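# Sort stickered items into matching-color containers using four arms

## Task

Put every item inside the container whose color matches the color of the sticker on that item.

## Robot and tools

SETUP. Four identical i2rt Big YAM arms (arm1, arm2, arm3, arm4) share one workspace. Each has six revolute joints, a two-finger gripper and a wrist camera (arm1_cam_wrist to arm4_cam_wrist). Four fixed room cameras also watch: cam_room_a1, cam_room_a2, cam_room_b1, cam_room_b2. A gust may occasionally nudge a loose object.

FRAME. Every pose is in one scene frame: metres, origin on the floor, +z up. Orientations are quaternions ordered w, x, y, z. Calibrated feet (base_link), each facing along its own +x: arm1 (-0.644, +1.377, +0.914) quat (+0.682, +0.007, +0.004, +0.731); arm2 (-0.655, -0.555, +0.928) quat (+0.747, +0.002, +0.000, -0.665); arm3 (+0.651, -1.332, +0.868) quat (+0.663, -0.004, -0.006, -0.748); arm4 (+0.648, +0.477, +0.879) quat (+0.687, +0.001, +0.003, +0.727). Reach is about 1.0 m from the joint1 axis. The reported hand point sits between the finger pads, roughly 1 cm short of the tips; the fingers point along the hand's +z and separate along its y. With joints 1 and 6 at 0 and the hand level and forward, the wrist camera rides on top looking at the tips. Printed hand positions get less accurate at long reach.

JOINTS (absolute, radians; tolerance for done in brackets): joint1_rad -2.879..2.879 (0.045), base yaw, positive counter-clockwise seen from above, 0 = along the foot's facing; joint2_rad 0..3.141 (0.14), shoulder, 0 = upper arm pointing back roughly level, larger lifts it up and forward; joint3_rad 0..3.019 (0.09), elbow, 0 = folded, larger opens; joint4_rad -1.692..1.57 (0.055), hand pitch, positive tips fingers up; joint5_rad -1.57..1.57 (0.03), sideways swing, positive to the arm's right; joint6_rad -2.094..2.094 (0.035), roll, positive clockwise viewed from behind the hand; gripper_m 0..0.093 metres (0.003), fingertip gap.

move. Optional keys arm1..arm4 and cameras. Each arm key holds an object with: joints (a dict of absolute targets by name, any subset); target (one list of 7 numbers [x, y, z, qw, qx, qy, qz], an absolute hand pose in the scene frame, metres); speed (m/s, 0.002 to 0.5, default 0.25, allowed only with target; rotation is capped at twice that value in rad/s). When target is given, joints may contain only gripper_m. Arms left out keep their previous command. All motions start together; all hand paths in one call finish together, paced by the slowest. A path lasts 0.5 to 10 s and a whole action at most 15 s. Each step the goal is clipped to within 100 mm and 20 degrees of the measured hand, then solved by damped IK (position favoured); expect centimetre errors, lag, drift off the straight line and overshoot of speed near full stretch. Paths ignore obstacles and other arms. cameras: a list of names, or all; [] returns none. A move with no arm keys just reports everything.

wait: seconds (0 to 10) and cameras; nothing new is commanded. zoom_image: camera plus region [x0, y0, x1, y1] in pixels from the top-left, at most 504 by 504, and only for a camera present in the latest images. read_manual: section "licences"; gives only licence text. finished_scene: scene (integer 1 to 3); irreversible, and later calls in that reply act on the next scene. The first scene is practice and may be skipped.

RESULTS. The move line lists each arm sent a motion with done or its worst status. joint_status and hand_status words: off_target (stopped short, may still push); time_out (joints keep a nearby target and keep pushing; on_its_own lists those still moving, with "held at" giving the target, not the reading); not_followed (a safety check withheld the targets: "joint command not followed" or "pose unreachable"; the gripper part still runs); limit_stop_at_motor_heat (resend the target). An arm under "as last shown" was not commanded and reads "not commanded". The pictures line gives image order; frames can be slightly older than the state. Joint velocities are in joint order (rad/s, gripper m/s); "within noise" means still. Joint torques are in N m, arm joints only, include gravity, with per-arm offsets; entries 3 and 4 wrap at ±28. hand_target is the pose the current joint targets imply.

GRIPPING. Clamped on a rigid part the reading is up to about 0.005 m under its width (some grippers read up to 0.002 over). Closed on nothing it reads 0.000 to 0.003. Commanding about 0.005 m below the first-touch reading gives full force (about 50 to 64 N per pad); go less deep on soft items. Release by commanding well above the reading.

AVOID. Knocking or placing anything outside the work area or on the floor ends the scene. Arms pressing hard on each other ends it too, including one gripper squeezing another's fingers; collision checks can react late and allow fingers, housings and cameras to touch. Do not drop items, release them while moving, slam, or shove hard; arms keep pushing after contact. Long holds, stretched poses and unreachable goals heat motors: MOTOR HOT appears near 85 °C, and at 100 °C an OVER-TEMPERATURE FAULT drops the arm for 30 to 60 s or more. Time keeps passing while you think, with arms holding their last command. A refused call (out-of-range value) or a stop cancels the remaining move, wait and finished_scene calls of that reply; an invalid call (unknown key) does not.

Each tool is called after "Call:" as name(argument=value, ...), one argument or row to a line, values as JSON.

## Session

Call:
move(
)

Scene clock: 0.00 s.
Joint torques (N m): no reading
Motor temperatures (°C): arm1=[20 23 26 23 21 21 21] | arm2=[23 24 25 22 22 20 23] | arm3=[24 23 23 23 24 23 23] | arm4=[22 21 23 22 24 21 24]
Heat: arm1: hottest joint3_rad 26 °C; arm2: hottest joint3_rad 25 °C; arm3: hottest joint1_rad 24 °C; arm4: hottest joint5_rad 24 °C.
Joint velocities: within noise
arm1.joint_positions: joint1_rad=+0.263 joint2_rad=+0.541 joint3_rad=+1.448 joint4_rad=-1.274 joint5_rad=+0.156 joint6_rad=+0.460 gripper_m=+0.09396
arm1.joint_status: not commanded
arm1.hand: x=-0.6722 y=+1.5689 z=+1.5123 quat_wxyz=(-0.269, +0.505, -0.648, -0.503) (m; scene frame)
arm1.hand_target: x=-0.6707 y=+1.5650 z=+1.5243 quat_wxyz=(-0.273, +0.499, -0.642, -0.514) (m; scene frame)
arm1.hand_status: not commanded
arm2.joint_positions: joint1_rad=+0.198 joint2_rad=+0.259 joint3_rad=+1.632 joint4_rad=-1.245 joint5_rad=-0.167 joint6_rad=+0.724 gripper_m=+0.09396
arm2.joint_status: not commanded
arm2.hand: x=-0.6328 y=-0.5393 z=+1.6268 quat_wxyz=(-0.736, -0.518, -0.413, +0.142) (m; scene frame)
arm2.hand_target: x=-0.6348 y=-0.5332 z=+1.6300 quat_wxyz=(-0.741, -0.512, -0.410, +0.144) (m; scene frame)
arm2.hand_status: not commanded
arm3.joint_positions: joint1_rad=-0.202 joint2_rad=+0.522 joint3_rad=+1.369 joint4_rad=-1.376 joint5_rad=-0.141 joint6_rad=+0.009 gripper_m=+0.09396
arm3.joint_status: not commanded
arm3.hand: x=+0.6122 y=-1.5130 z=+1.4112 quat_wxyz=(-0.346, -0.682, -0.528, +0.369) (m; scene frame)
arm3.hand_target: x=+0.6130 y=-1.5103 z=+1.4212 quat_wxyz=(-0.352, -0.676, -0.525, +0.378) (m; scene frame)
arm3.hand_status: not commanded
arm4.joint_positions: joint1_rad=+0.128 joint2_rad=+0.492 joint3_rad=+1.422 joint4_rad=-1.388 joint5_rad=-0.180 joint6_rad=-0.624 gripper_m=+0.09396
arm4.joint_status: not commanded
arm4.hand: x=+0.5903 y=+0.6373 z=+1.4468 quat_wxyz=(-0.401, +0.802, -0.272, -0.348) (m; scene frame)
arm4.hand_target: x=+0.5910 y=+0.6334 z=+1.4564 quat_wxyz=(-0.410, +0.797, -0.269, -0.353) (m; scene frame)
arm4.hand_status: not commanded
pictures: arm1_cam_wrist, arm2_cam_wrist, arm3_cam_wrist, arm4_cam_wrist, cam_room_a1, cam_room_a2, cam_room_b1, cam_room_b2
Images, in order (width x height): arm1_cam_wrist 672x504, arm2_cam_wrist 672x504, arm3_cam_wrist 672x504, arm4_cam_wrist 672x504, cam_room_a1 672x504, cam_room_a2 672x504, cam_room_b1 672x504, cam_room_b2 672x504.

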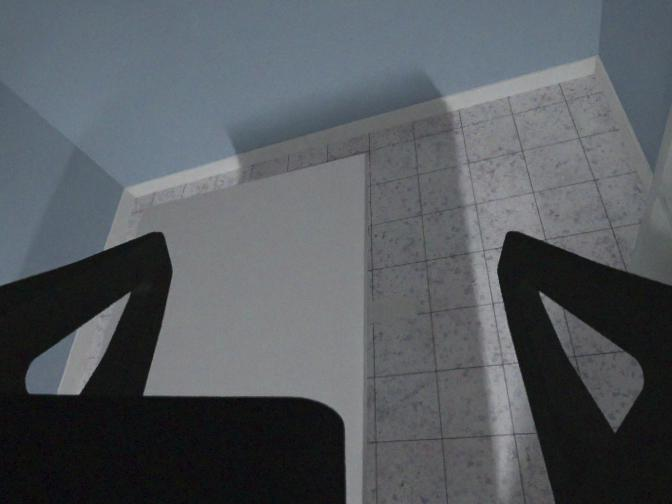

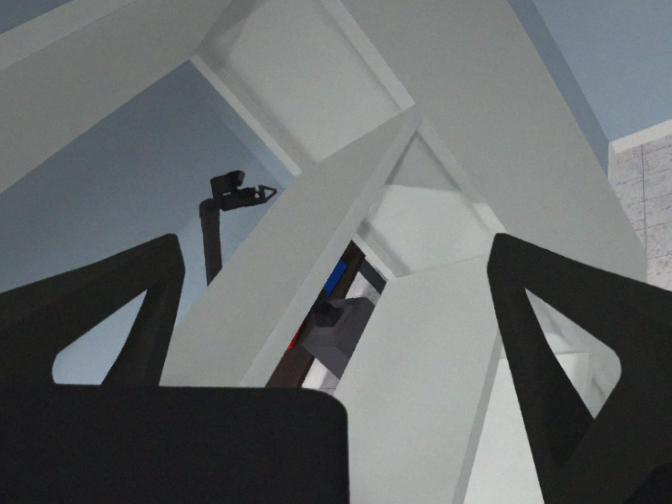

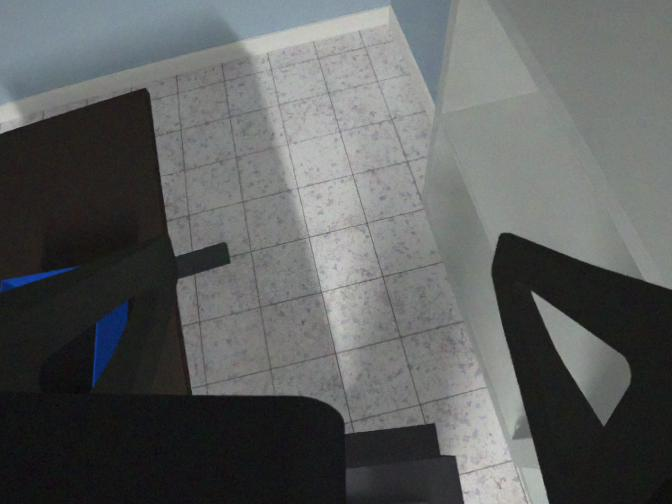

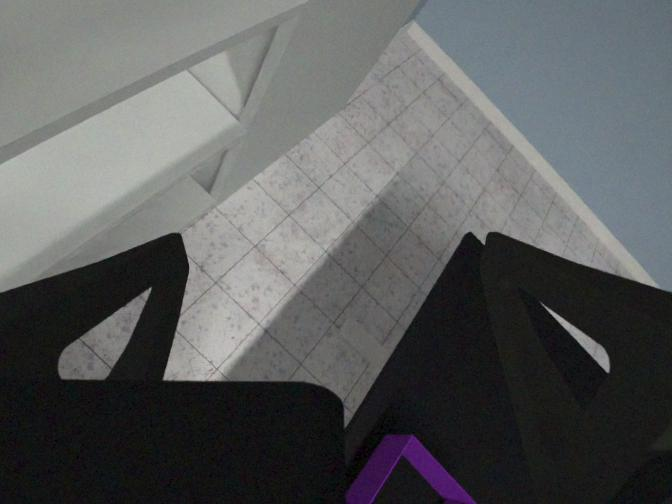

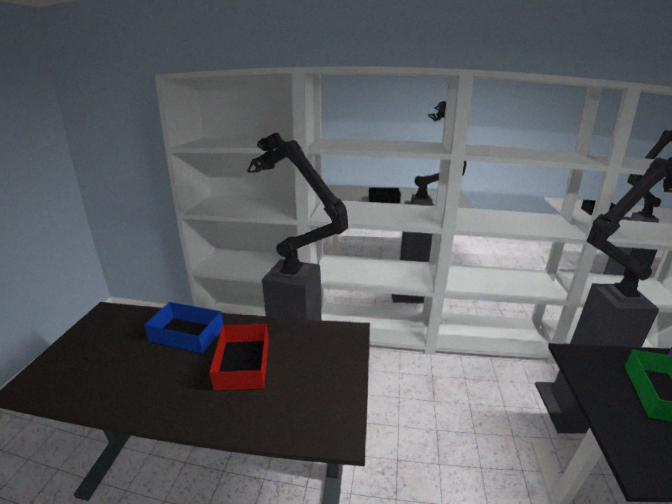

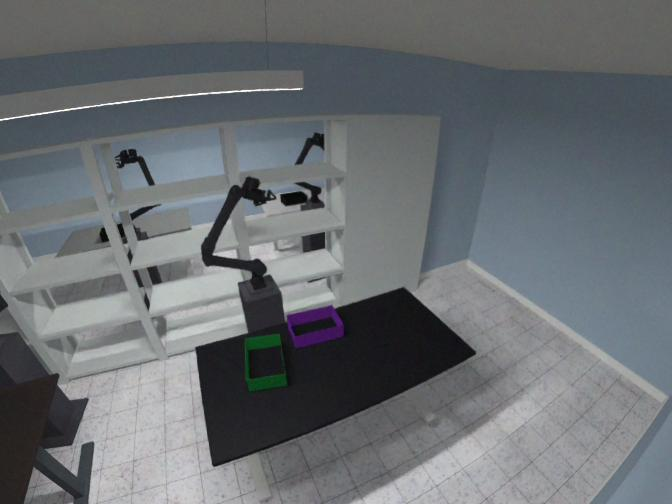

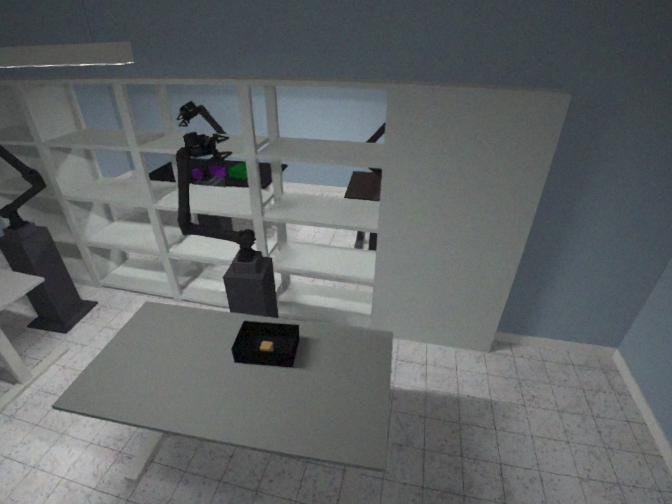

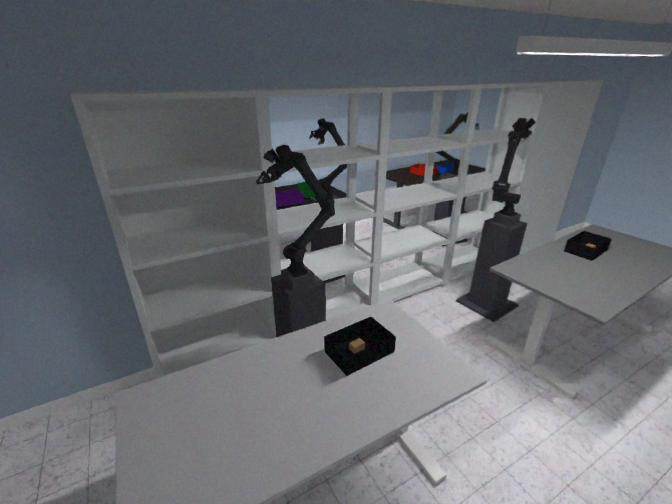

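Call:
move(
  arm1={"joints":{"joint1_rad":1.72,"joint2_rad":1.75,"joint3_rad":1.7,"joint4_rad":-1.52,"joint5_rad":0,"joint6_rad":0.2}},
  arm2={"joints":{"joint1_rad":-1.23,"joint2_rad":1.75,"joint3_rad":1.7,"joint4_rad":-1.52,"joint5_rad":0,"joint6_rad":0.4}},
  arm3={"joints":{"joint1_rad":1.69,"joint2_rad":1.75,"joint3_rad":2.0,"joint4_rad":-1.65,"joint5_rad":0,"joint6_rad":0}},
  arm4={"joints":{"joint1_rad":-1.63,"joint2_rad":1.75,"joint3_rad":2.0,"joint4_rad":-1.65,"joint5_rad":0,"joint6_rad":0}},
)

Scene clock: 7.07 s.
Joint torques (N m): arm1=[-2.32 -15.56 12.74 -0.08 0.13 -0.02] | arm2=[0.91 -16.97 11.14 0.23 0.03 -0.06] | arm3=[0.21 -18.84 11.23 -0.05 0.13 -0.11] | arm4=[0.79 -19.96 10.7 -0.13 0.06 0.14]
Motor temperatures (°C): arm1=[20 23 26 23 21 21 21] | arm2=[23 24 25 22 22 20 23] | arm3=[24 23 24 23 24 23 23] | arm4=[22 21 24 22 24 21 24]
Heat: arm1: hottest joint3_rad 26 °C; arm2: hottest joint3_rad 25 °C; arm3: hottest joint1_rad 24 °C; arm4: hottest joint3_rad 24 °C.
move: arm1 done; arm2 done; arm3 done; arm4 done
Joint velocities: within noise
arm1.joint_positions: joint1_rad=+1.727 joint2_rad=+1.770 joint3_rad=+1.674 joint4_rad=-1.511 joint5_rad=-0.002 joint6_rad=+0.206 gripper_m=+0.09397
arm1.joint_status: all done
arm1.hand: x=-1.1618 y=+1.2577 z=+1.1279 quat_wxyz=(-0.004, +1.000, +0.009, +0.010) (m; scene frame)
arm1.hand_target: x=-1.1653 y=+1.2608 z=+1.1481 quat_wxyz=(-0.001, +1.000, +0.009, -0.008) (m; scene frame)
arm1.hand_status: not commanded
arm2.joint_positions: joint1_rad=-1.233 joint2_rad=+1.732 joint3_rad=+1.694 joint4_rad=-1.508 joint5_rad=+0.000 joint6_rad=+0.413 gripper_m=+0.09398
arm2.joint_status: all done
arm2.hand: x=-1.1386 y=-0.7919 z=+1.1598 quat_wxyz=(-0.004, -1.000, -0.021, +0.011) (m; scene frame)
arm2.hand_target: x=-1.1381 y=-0.7932 z=+1.1525 quat_wxyz=(+0.001, -1.000, -0.029, -0.001) (m; scene frame)
arm2.hand_status: not commanded
arm3.joint_positions: joint1_rad=+1.700 joint2_rad=+1.748 joint3_rad=+1.973 joint4_rad=-1.643 joint5_rad=-0.002 joint6_rad=+0.005 gripper_m=+0.09398
arm3.joint_status: all done
arm3.hand: x=+1.2159 y=-1.3226 z=+1.2016 quat_wxyz=(-0.077, +0.002, -0.997, +0.005) (m; scene frame)
arm3.hand_target: x=+1.2186 y=-1.3284 z=+1.2114 quat_wxyz=(-0.086, +0.000, -0.996, +0.007) (m; scene frame)
arm3.hand_status: not commanded
arm4.joint_positions: joint1_rad=-1.630 joint2_rad=+1.754 joint3_rad=+1.968 joint4_rad=-1.639 joint5_rad=+0.001 joint6_rad=-0.011 gripper_m=+0.09398
arm4.joint_status: all done
arm4.hand: x=+1.2159 y=+0.4765 z=+1.2044 quat_wxyz=(-0.070, +0.004, -0.998, +0.002) (m; scene frame)
arm4.hand_target: x=+1.2176 y=+0.4765 z=+1.2197 quat_wxyz=(-0.083, -0.001, -0.997, +0.002) (m; scene frame)
arm4.hand_status: not commanded
pictures: arm1_cam_wrist, arm2_cam_wrist, arm3_cam_wrist, arm4_cam_wrist, cam_room_a1, cam_room_a2, cam_room_b1, cam_room_b2
Images, in order (width x height): arm1_cam_wrist 672x504, arm2_cam_wrist 672x504, arm3_cam_wrist 672x504, arm4_cam_wrist 672x504, cam_room_a1 672x504, cam_room_a2 672x504, cam_room_b1 672x504, cam_room_b2 672x504.

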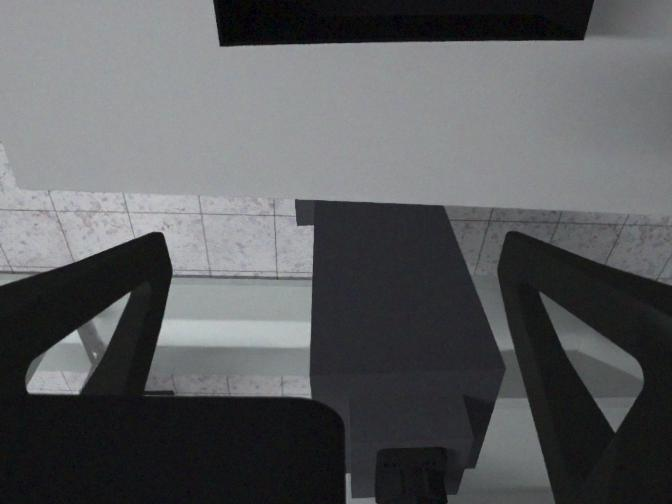

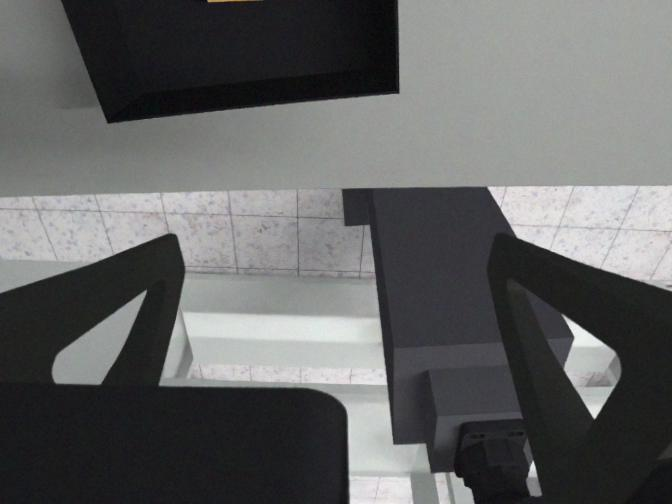

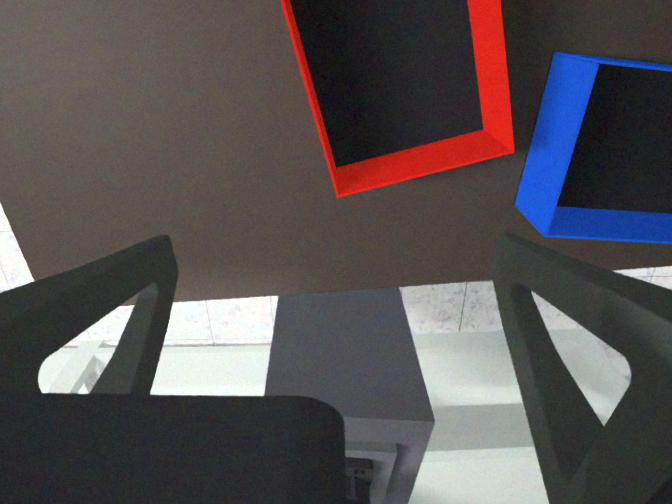

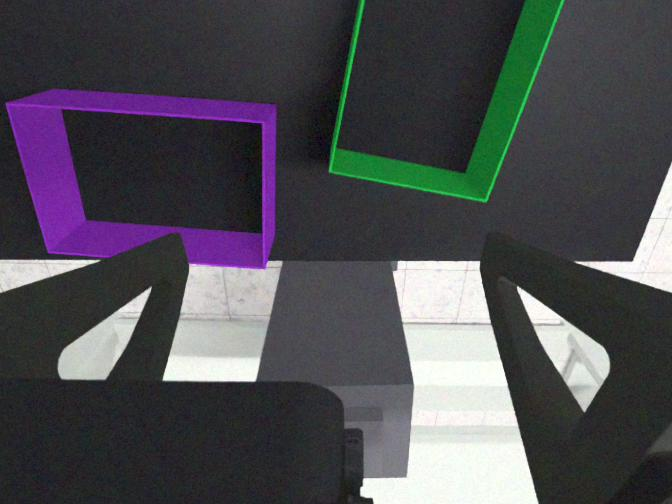

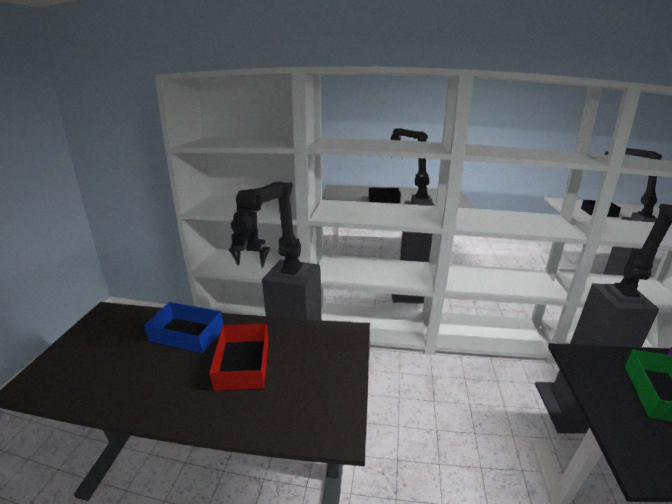

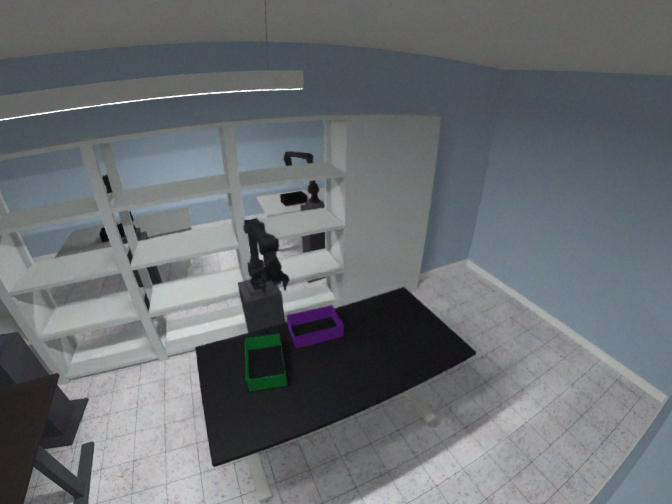

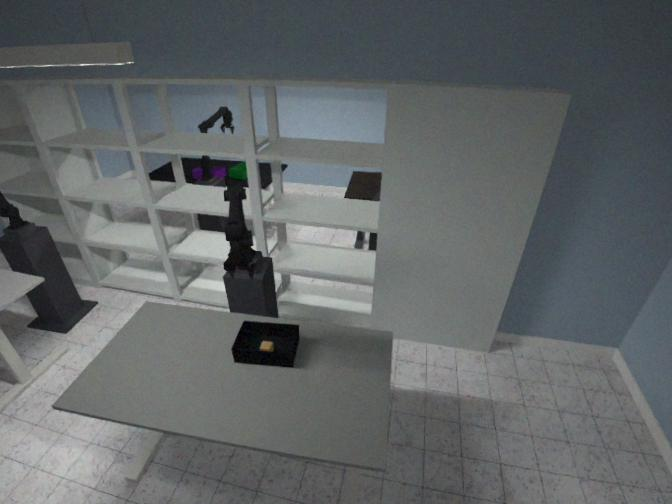

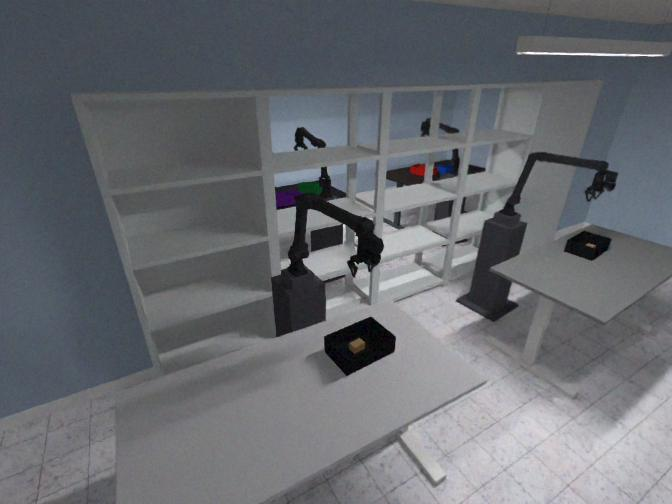

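Call:
move(
  arm1={"target":[-1.28,1.25,1.04,0,1,0,0]},
  arm2={"target":[-1.27,-0.87,1.04,0,1,0,0]},
  cameras=["arm1_cam_wrist","arm2_cam_wrist"],
)

Scene clock: 11.90 s.
Joint torques (N m): arm1=[-3.14 -18.02 15.34 0.55 -0.02 -0.06] | arm2=[1.55 -22.65 15.28 0.16 -0.06 0.22] | arm3=[0.38 -18.61 11.23 -0.05 0.11 -0.1] | arm4=[0.5 -19.6 10.78 -0.17 0.08 0.16]
Motor temperatures (°C): arm1=[20 24 27 23 21 21 21] | arm2=[23 24 26 22 22 20 23] | arm3=[24 24 24 23 24 23 23] | arm4=[22 22 24 22 24 21 24]
Heat: arm1: hottest joint3_rad 27 °C; arm2: hottest joint3_rad 26 °C; arm3: hottest joint1_rad 24 °C; arm4: hottest joint3_rad 24 °C.
move: arm1 off_target; arm2 off_target
Joint velocities: within noise
arm1.joint_positions: joint1_rad=+1.708 joint2_rad=+2.108 joint3_rad=+1.902 joint4_rad=-1.437 joint5_rad=-0.003 joint6_rad=+0.204 gripper_m=+0.09397
arm1.joint_status: not commanded
arm1.hand: x=-1.2589 y=+1.2480 z=+1.0210 quat_wxyz=(-0.007, +1.000, +0.001, +0.028) (m; scene frame)
arm1.hand_target: x=-1.2786 y=+1.2503 z=+1.0406 quat_wxyz=(+0.000, +1.000, +0.000, -0.001) (m; scene frame)
arm1.hand_status: off_target (0.029 m and 3.3 deg from the pose sent, 0.148 m and 1.6 deg at the start)
arm2.joint_positions: joint1_rad=-1.224 joint2_rad=+2.202 joint3_rad=+2.100 joint4_rad=-1.480 joint5_rad=+0.000 joint6_rad=+0.458 gripper_m=+0.09398
arm2.joint_status: not commanded
arm2.hand: x=-1.2611 y=-0.8584 z=+1.0373 quat_wxyz=(+0.004, -1.000, -0.003, -0.006) (m; scene frame)
arm2.hand_target: x=-1.2693 y=-0.8697 z=+1.0400 quat_wxyz=(-0.001, -1.000, +0.000, +0.001) (m; scene frame)
arm2.hand_status: off_target (0.015 m and 0.9 deg from the pose sent, 0.194 m and 2.7 deg at the start)
arm3, arm4: as last shown
pictures: arm1_cam_wrist, arm2_cam_wrist
Images, in order (width x height): arm1_cam_wrist 672x504, arm2_cam_wrist 672x504.

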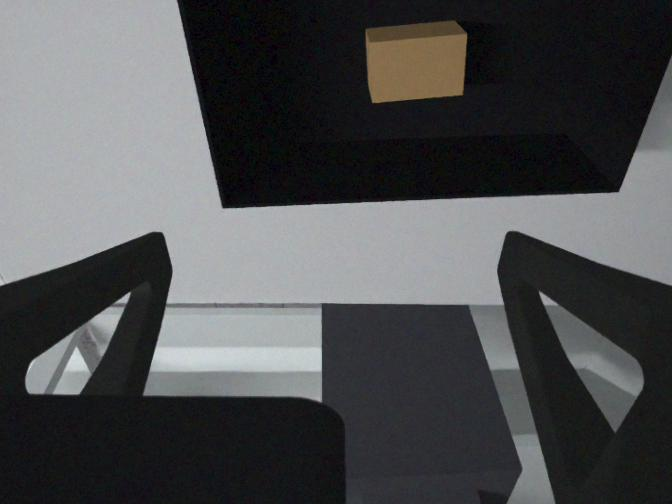

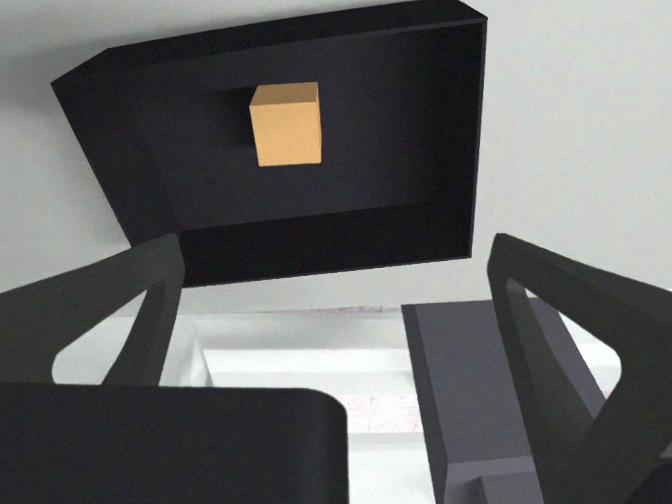

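Call:
move(
  arm1={"target":[-1.24,1.306,0.85,-0.004,0.991,0.03,0.1305]},
  arm2={"target":[-1.197,-0.907,0.85,-0.004,0.991,0.03,0.1305]},
  cameras=["arm1_cam_wrist","arm2_cam_wrist"],
)

Scene clock: 21.83 s.
Joint torques (N m): arm1=[-2.14 -19.37 9.28 0.21 0.1 -0.08] | arm2=[0.91 -24.35 9.63 0.59 -0.23 0.17] | arm3=[0.56 -18.67 11.26 -0.05 0.12 -0.1] | arm4=[0.85 -19.9 10.97 -0.12 0.07 0.15]
Motor temperatures (°C): arm1=[20 24 28 23 21 21 21] | arm2=[23 25 30 22 22 20 23] | arm3=[24 24 25 23 24 23 23] | arm4=[22 22 25 22 24 21 24]
Heat: arm1: hottest joint3_rad 28 °C; arm2: hottest joint3_rad 30 °C; arm3: hottest joint3_rad 25 °C; arm4: hottest joint3_rad 25 °C.
move: arm1 done; arm2 off_target
Joint velocities: within noise
arm1.joint_positions: joint1_rad=+1.623 joint2_rad=+2.351 joint3_rad=+1.816 joint4_rad=-1.336 joint5_rad=-0.019 joint6_rad=+0.060 gripper_m=+0.09397
arm1.joint_status: not commanded
arm1.hand: x=-1.2327 y=+1.3031 z=+0.8453 quat_wxyz=(-0.005, +0.989, +0.028, +0.142) (m; scene frame)
arm1.hand_target: x=-1.2398 y=+1.3060 z=+0.8501 quat_wxyz=(-0.004, +0.991, +0.030, +0.131) (m; scene frame)
arm1.hand_status: done (0.009 m and 1.4 deg from the pose sent, 0.181 m and 12.2 deg at the start)
arm2.joint_positions: joint1_rad=-1.146 joint2_rad=+2.422 joint3_rad=+2.002 joint4_rad=-1.377 joint5_rad=-0.119 joint6_rad=+0.459 gripper_m=+0.09398
arm2.joint_status: not commanded
arm2.hand: x=-1.1974 y=-0.9049 z=+0.8607 quat_wxyz=(+0.004, -0.991, -0.034, -0.128) (m; scene frame)
arm2.hand_target: x=-1.1969 y=-0.9069 z=+0.8501 quat_wxyz=(+0.004, -0.991, -0.030, -0.131) (m; scene frame)
arm2.hand_status: off_target (0.011 m and 0.5 deg from the pose sent, 0.204 m and 14.6 deg at the start)
arm3, arm4: as last shown
pictures: arm1_cam_wrist, arm2_cam_wrist
Images, in order (width x height): arm1_cam_wrist 672x504, arm2_cam_wrist 672x504.

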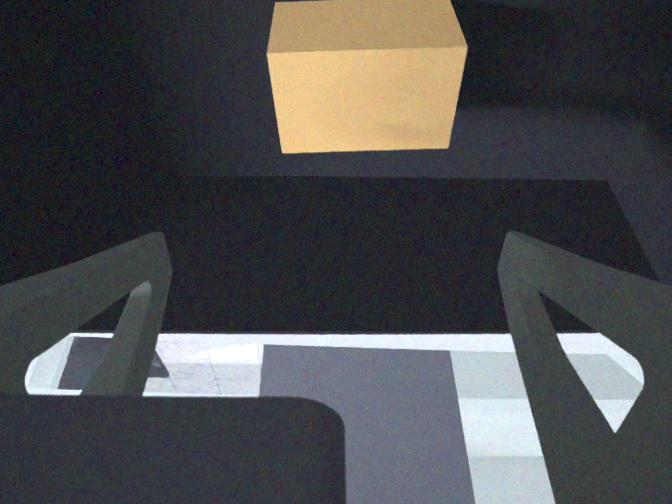

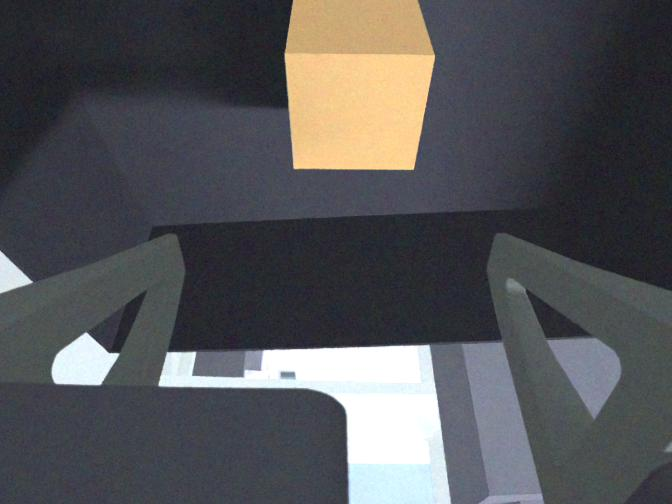

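Call:
move(
  arm1={"target":[-1.242,1.317,0.754,-0.004,0.991,0.03,0.1305],"speed":0.15},
  arm2={"target":[-1.188,-0.898,0.742,-0.004,0.991,0.03,0.1305],"speed":0.15},
  cameras=["arm1_cam_wrist","arm2_cam_wrist"],
)

Scene clock: 27.83 s.
Joint torques (N m): arm1=[-2.61 -18.08 8.91 0.14 0.08 -0.09] | arm2=[0.62 -23.88 8.4 0.68 -0.18 0.11] | arm3=[0.26 -18.61 11.22 -0.03 0.11 -0.1] | arm4=[0.85 -19.49 10.67 -0.08 0.07 0.15]
Motor temperatures (°C): arm1=[20 24 29 23 21 21 21] | arm2=[23 25 29 22 22 20 23] | arm3=[24 24 25 23 24 23 23] | arm4=[22 22 26 22 24 21 24]
Heat: arm1: hottest joint3_rad 29 °C; arm2: hottest joint3_rad 29 °C; arm3: hottest joint3_rad 25 °C; arm4: hottest joint3_rad 26 °C.
move: arm1 off_target; arm2 off_target
Joint velocities: within noise
arm1.joint_positions: joint1_rad=+1.611 joint2_rad=+2.477 joint3_rad=+1.819 joint4_rad=-1.187 joint5_rad=-0.015 joint6_rad=+0.043 gripper_m=+0.09397
arm1.joint_status: not commanded
arm1.hand: x=-1.2396 y=+1.3105 z=+0.7633 quat_wxyz=(-0.004, +0.991, +0.031, +0.129) (m; scene frame)
arm1.hand_target: x=-1.2418 y=+1.3170 z=+0.7542 quat_wxyz=(-0.004, +0.991, +0.030, +0.130) (m; scene frame)
arm1.hand_status: off_target (0.012 m and 0.2 deg from the pose sent, 0.093 m and 1.3 deg at the start)
arm2.joint_positions: joint1_rad=-1.146 joint2_rad=+2.551 joint3_rad=+1.958 joint4_rad=-1.195 joint5_rad=-0.119 joint6_rad=+0.459 gripper_m=+0.09398
arm2.joint_status: not commanded
arm2.hand: x=-1.1914 y=-0.9011 z=+0.7588 quat_wxyz=(+0.002, -0.992, -0.034, -0.124) (m; scene frame)
arm2.hand_target: x=-1.1877 y=-0.8978 z=+0.7424 quat_wxyz=(+0.004, -0.991, -0.030, -0.130) (m; scene frame)
arm2.hand_status: off_target (0.017 m and 0.9 deg from the pose sent, 0.119 m and 0.5 deg at the start)
arm3, arm4: as last shown
pictures: arm1_cam_wrist, arm2_cam_wrist
Images, in order (width x height): arm1_cam_wrist 672x504, arm2_cam_wrist 672x504.

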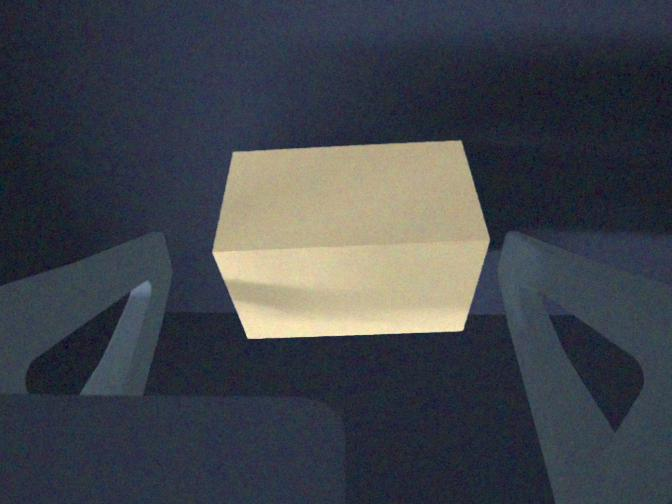

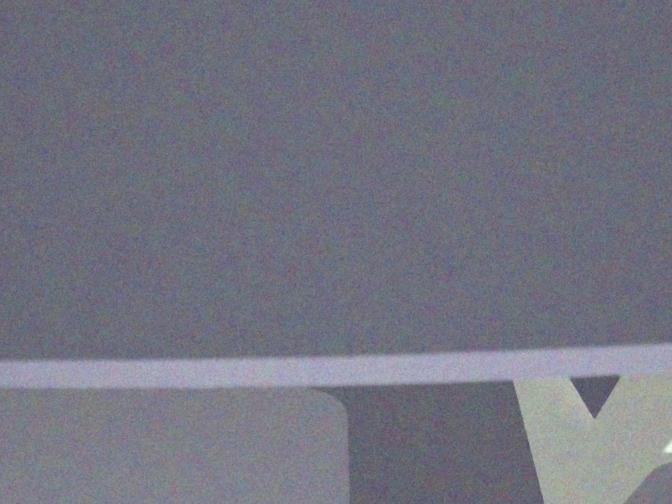

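Call:
move(
  arm1={"joints":{"gripper_m":0.045}},
  arm2={"joints":{"gripper_m":0.03}},
  cameras=[],
)

Call:
move(
  arm1={"target":[-1.20,1.313,0.93,-0.004,0.991,0.03,0.1305],"speed":0.2},
  arm2={"target":[-1.165,-0.898,0.90,-0.004,0.991,0.03,0.1305],"speed":0.2},
  cameras=["arm1_cam_wrist","arm2_cam_wrist","cam_room_b1","cam_room_b2"],
)

Scene clock: 34.00 s.
Joint torques (N m): arm1=[-3.02 -17.85 8.92 0.16 0.05 -0.05] | arm2=[0.56 -23.88 8.43 0.62 -0.17 0.12] | arm3=[0.32 -18.73 11.23 -0.06 0.11 -0.11] | arm4=[0.91 -19.6 10.78 -0.09 0.08 0.13]
Motor temperatures (°C): arm1=[20 24 29 23 21 21 21] | arm2=[23 26 29 22 22 20 23] | arm3=[24 25 26 23 24 23 23] | arm4=[22 22 27 22 24 21 24]
Heat: arm1: hottest joint3_rad 29 °C; arm2: hottest joint3_rad 29 °C; arm3: hottest joint3_rad 26 °C; arm4: hottest joint3_rad 27 °C.
move: arm1 off_target; arm2 off_target
Joint velocities: within noise
arm1.joint_positions: joint1_rad=+1.611 joint2_rad=+2.477 joint3_rad=+1.819 joint4_rad=-1.187 joint5_rad=-0.015 joint6_rad=+0.043 gripper_m=+0.06745
arm1.joint_status: gripper_m off_target (ended at +0.06748, target +0.04500)
arm1.hand: x=-1.2396 y=+1.3105 z=+0.7633 quat_wxyz=(-0.005, +0.991, +0.031, +0.129) (m; scene frame)
arm1.hand_target: x=-1.2418 y=+1.3170 z=+0.7542 quat_wxyz=(-0.004, +0.991, +0.030, +0.130) (m; scene frame)
arm1.hand_status: not commanded
arm2.joint_positions: joint1_rad=-1.146 joint2_rad=+2.551 joint3_rad=+1.958 joint4_rad=-1.194 joint5_rad=-0.119 joint6_rad=+0.459 gripper_m=+0.05309
arm2.joint_status: gripper_m off_target (ended at +0.05312, target +0.03000)
arm2.hand: x=-1.1916 y=-0.9012 z=+0.7587 quat_wxyz=(+0.001, -0.992, -0.034, -0.124) (m; scene frame)
arm2.hand_target: x=-1.1877 y=-0.8978 z=+0.7424 quat_wxyz=(+0.004, -0.991, -0.030, -0.130) (m; scene frame)
arm2.hand_status: not commanded
arm3, arm4: as last shown
pictures: none
No camera images: "cameras" was empty.

Scene clock: 35.67 s.
Joint torques (N m): arm1=[-1.38 -19.19 8.87 -0.34 -0.06 0.06] | arm2=[1.49 -25.11 8.38 -0.34 -0.26 0.21] | arm3=[0.32 -18.67 11.25 -0.06 0.12 -0.11] | arm4=[0.79 -19.6 10.69 -0.12 0.09 0.19]
Motor temperatures (°C): arm1=[20 24 29 23 21 21 21] | arm2=[23 26 29 22 22 20 23] | arm3=[24 25 26 23 24 23 23] | arm4=[22 22 27 22 24 21 24]
Heat: arm1: hottest joint3_rad 29 °C; arm2: hottest joint3_rad 29 °C; arm3: hottest joint3_rad 26 °C; arm4: hottest joint3_rad 27 °C.
move: arm1 done; arm2 done
Joint velocities: within noise
arm1.joint_positions: joint1_rad=+1.611 joint2_rad=+2.157 joint3_rad=+1.688 joint4_rad=-1.381 joint5_rad=-0.015 joint6_rad=+0.043 gripper_m=+0.06747
arm1.joint_status: not commanded
arm1.hand: x=-1.2008 y=+1.3140 z=+0.9222 quat_wxyz=(-0.005, +0.991, +0.031, +0.132) (m; scene frame)
arm1.hand_target: x=-1.1999 y=+1.3131 z=+0.9299 quat_wxyz=(-0.004, +0.991, +0.030, +0.131) (m; scene frame)
arm1.hand_status: done (0.008 m and 0.2 deg from the pose sent, 0.171 m and 0.2 deg at the start)
arm2.joint_positions: joint1_rad=-1.139 joint2_rad=+2.293 joint3_rad=+1.871 joint4_rad=-1.357 joint5_rad=-0.121 joint6_rad=+0.468 gripper_m=+0.05309
arm2.joint_status: not commanded
arm2.hand: x=-1.1741 y=-0.8964 z=+0.8999 quat_wxyz=(+0.000, -0.992, -0.034, -0.121) (m; scene frame)
arm2.hand_target: x=-1.1651 y=-0.8980 z=+0.8999 quat_wxyz=(+0.004, -0.991, -0.030, -0.131) (m; scene frame)
arm2.hand_status: done (0.009 m and 1.3 deg from the pose sent, 0.144 m and 1.0 deg at the start)
arm3, arm4: as last shown
pictures: arm1_cam_wrist, arm2_cam_wrist, cam_room_b1, cam_room_b2
Images, in order (width x height): arm1_cam_wrist 672x504, arm2_cam_wrist 672x504, cam_room_b1 672x504, cam_room_b2 672x504.

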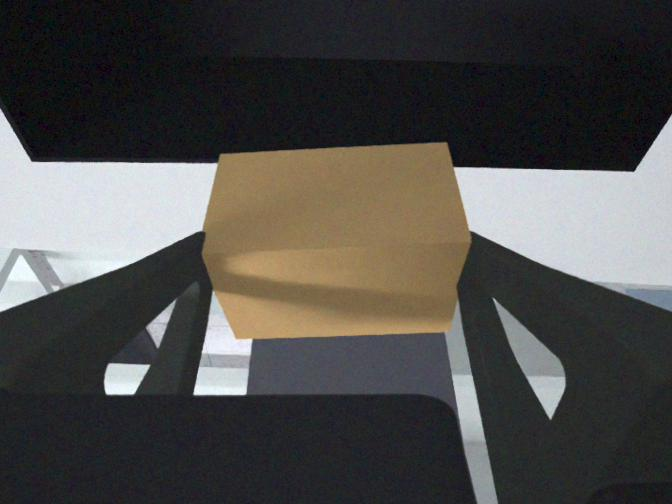

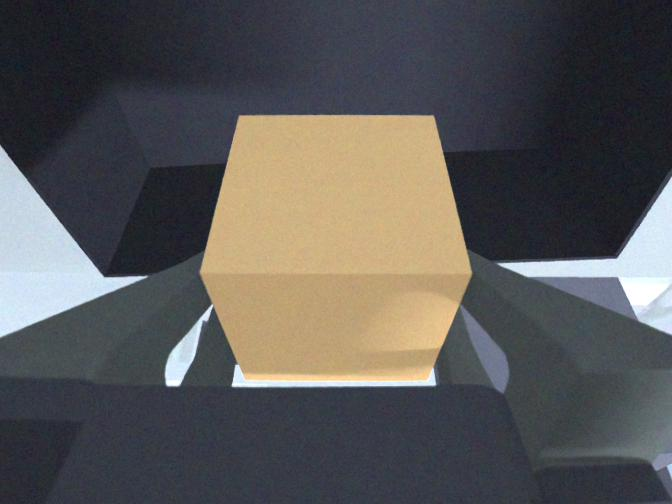

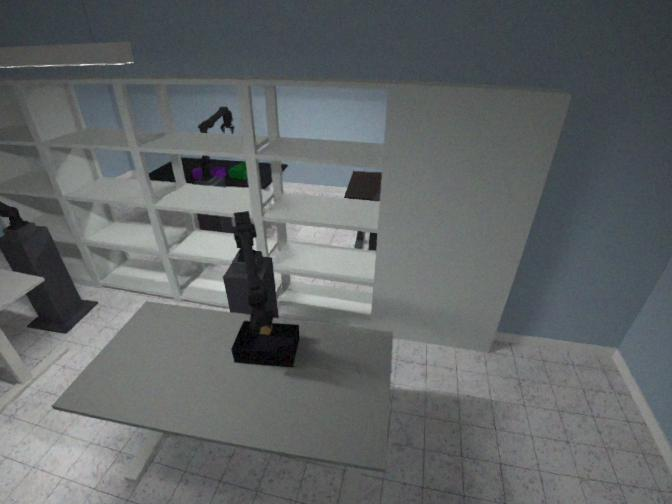

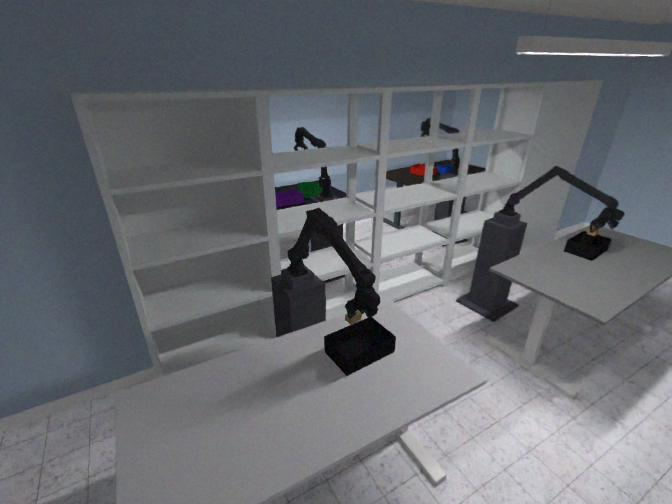

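Call:
move(
  arm1={"joints":{"joint2_rad":0.3,"joint3_rad":1.0,"joint4_rad":-1.0,"joint5_rad":0,"joint6_rad":0}},
  arm2={"joints":{"joint2_rad":0.3,"joint3_rad":1.0,"joint4_rad":-1.0,"joint5_rad":0,"joint6_rad":0}},
  arm3={"joints":{"joint2_rad":0.3,"joint3_rad":1.0,"joint4_rad":-1.2,"joint5_rad":0,"joint6_rad":0}},
  arm4={"joints":{"joint2_rad":0.3,"joint3_rad":1.0,"joint4_rad":-1.2,"joint5_rad":0,"joint6_rad":0}},
  cameras=["cam_room_b1","cam_room_b2"],
)

Call:
zoom_image(
  camera="cam_room_b1",
  region=[200, 150, 300, 250],
)

Call:
zoom_image(
  camera="cam_room_b2",
  region=[270, 150, 390, 270],
)

Scene clock: 46.43 s.
Joint torques (N m): arm1=[-1.26 7.18 9.77 2.15 0.11 -0.07] | arm2=[1.49 2.84 9.18 3.11 0.14 -0.07] | arm3=[0.62 4.72 7.83 2.32 0.1 -0.09] | arm4=[1.14 4.07 7.83 1.92 0.06 0.12]
Motor temperatures (°C): arm1=[20 25 29 23 21 21 22] | arm2=[23 27 29 22 22 20 23] | arm3=[24 25 26 23 24 23 23] | arm4=[22 23 28 22 24 21 24]
Heat: arm1: hottest joint3_rad 29 °C; arm2: hottest joint3_rad 29 °C; arm3: hottest joint3_rad 26 °C; arm4: hottest joint3_rad 28 °C.
move: arm1 done; arm2 done; arm3 done; arm4 done
Joint velocities: within noise
arm1.joint_positions: joint1_rad=+1.611 joint2_rad=+0.297 joint3_rad=+0.997 joint4_rad=-1.011 joint5_rad=-0.002 joint6_rad=+0.008 gripper_m=+0.06747
arm1.joint_status: all done
arm1.hand: x=-0.8408 y=+1.3537 z=+1.3943 quat_wxyz=(+0.034, +0.802, +0.043, -0.594) (m; scene frame)
arm1.hand_target: x=-0.8422 y=+1.3536 z=+1.3979 quat_wxyz=(+0.031, +0.799, +0.046, -0.599) (m; scene frame)
arm1.hand_status: not commanded
arm2.joint_positions: joint1_rad=-1.139 joint2_rad=+0.303 joint3_rad=+1.009 joint4_rad=-1.013 joint5_rad=-0.003 joint6_rad=+0.014 gripper_m=+0.05309
arm2.joint_status: all done
arm2.hand: x=-0.8313 y=-0.6642 z=+1.4096 quat_wxyz=(-0.165, -0.778, -0.215, +0.566) (m; scene frame)
arm2.hand_target: x=-0.8320 y=-0.6660 z=+1.4081 quat_wxyz=(-0.162, -0.775, -0.222, +0.570) (m; scene frame)
arm2.hand_status: not commanded
arm3.joint_positions: joint1_rad=+1.700 joint2_rad=+0.296 joint3_rad=+1.005 joint4_rad=-1.214 joint5_rad=-0.002 joint6_rad=+0.005 gripper_m=+0.09398
arm3.joint_status: all done
arm3.hand: x=+0.8350 y=-1.3243 z=+1.3034 quat_wxyz=(-0.508, +0.005, -0.861, +0.002) (m; scene frame)
arm3.hand_target: x=+0.8385 y=-1.3264 z=+1.3031 quat_wxyz=(-0.511, +0.003, -0.860, +0.006) (m; scene frame)
arm3.hand_status: not commanded
arm4.joint_positions: joint1_rad=-1.630 joint2_rad=+0.301 joint3_rad=+0.999 joint4_rad=-1.217 joint5_rad=+0.001 joint6_rad=-0.011 gripper_m=+0.09398
arm4.joint_status: all done
arm4.hand: x=+0.8363 y=+0.4778 z=+1.3096 quat_wxyz=(-0.500, +0.004, -0.866, +0.005) (m; scene frame)
arm4.hand_target: x=+0.8380 y=+0.4779 z=+1.3136 quat_wxyz=(-0.508, +0.000, -0.861, +0.002) (m; scene frame)
arm4.hand_status: not commanded
pictures: cam_room_b1, cam_room_b2
Images, in order (width x height): cam_room_b1 672x504, cam_room_b2 672x504.

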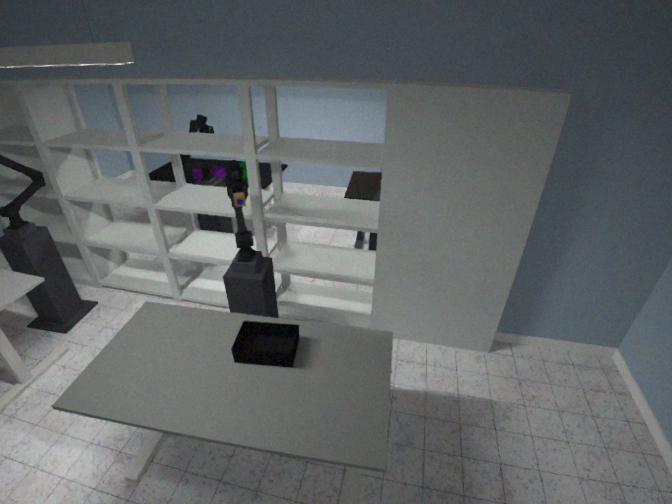

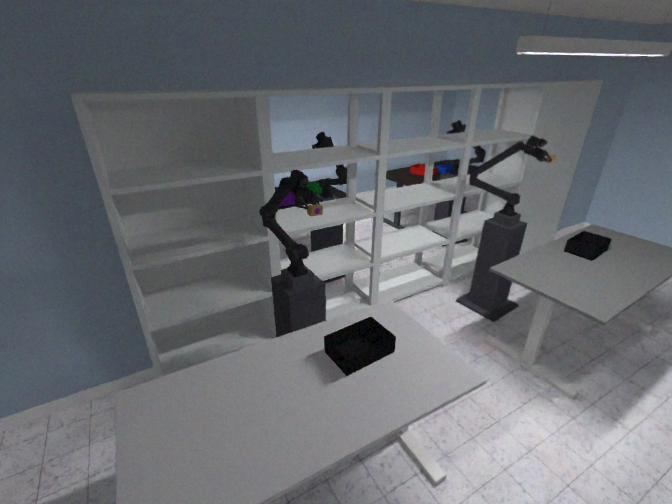

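Scaled by 5.040.

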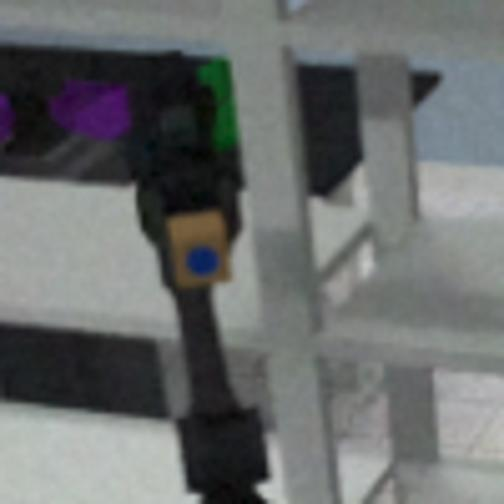

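Scaled by 4.200.

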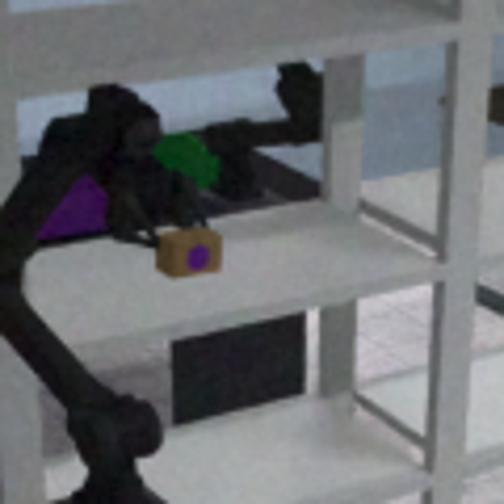

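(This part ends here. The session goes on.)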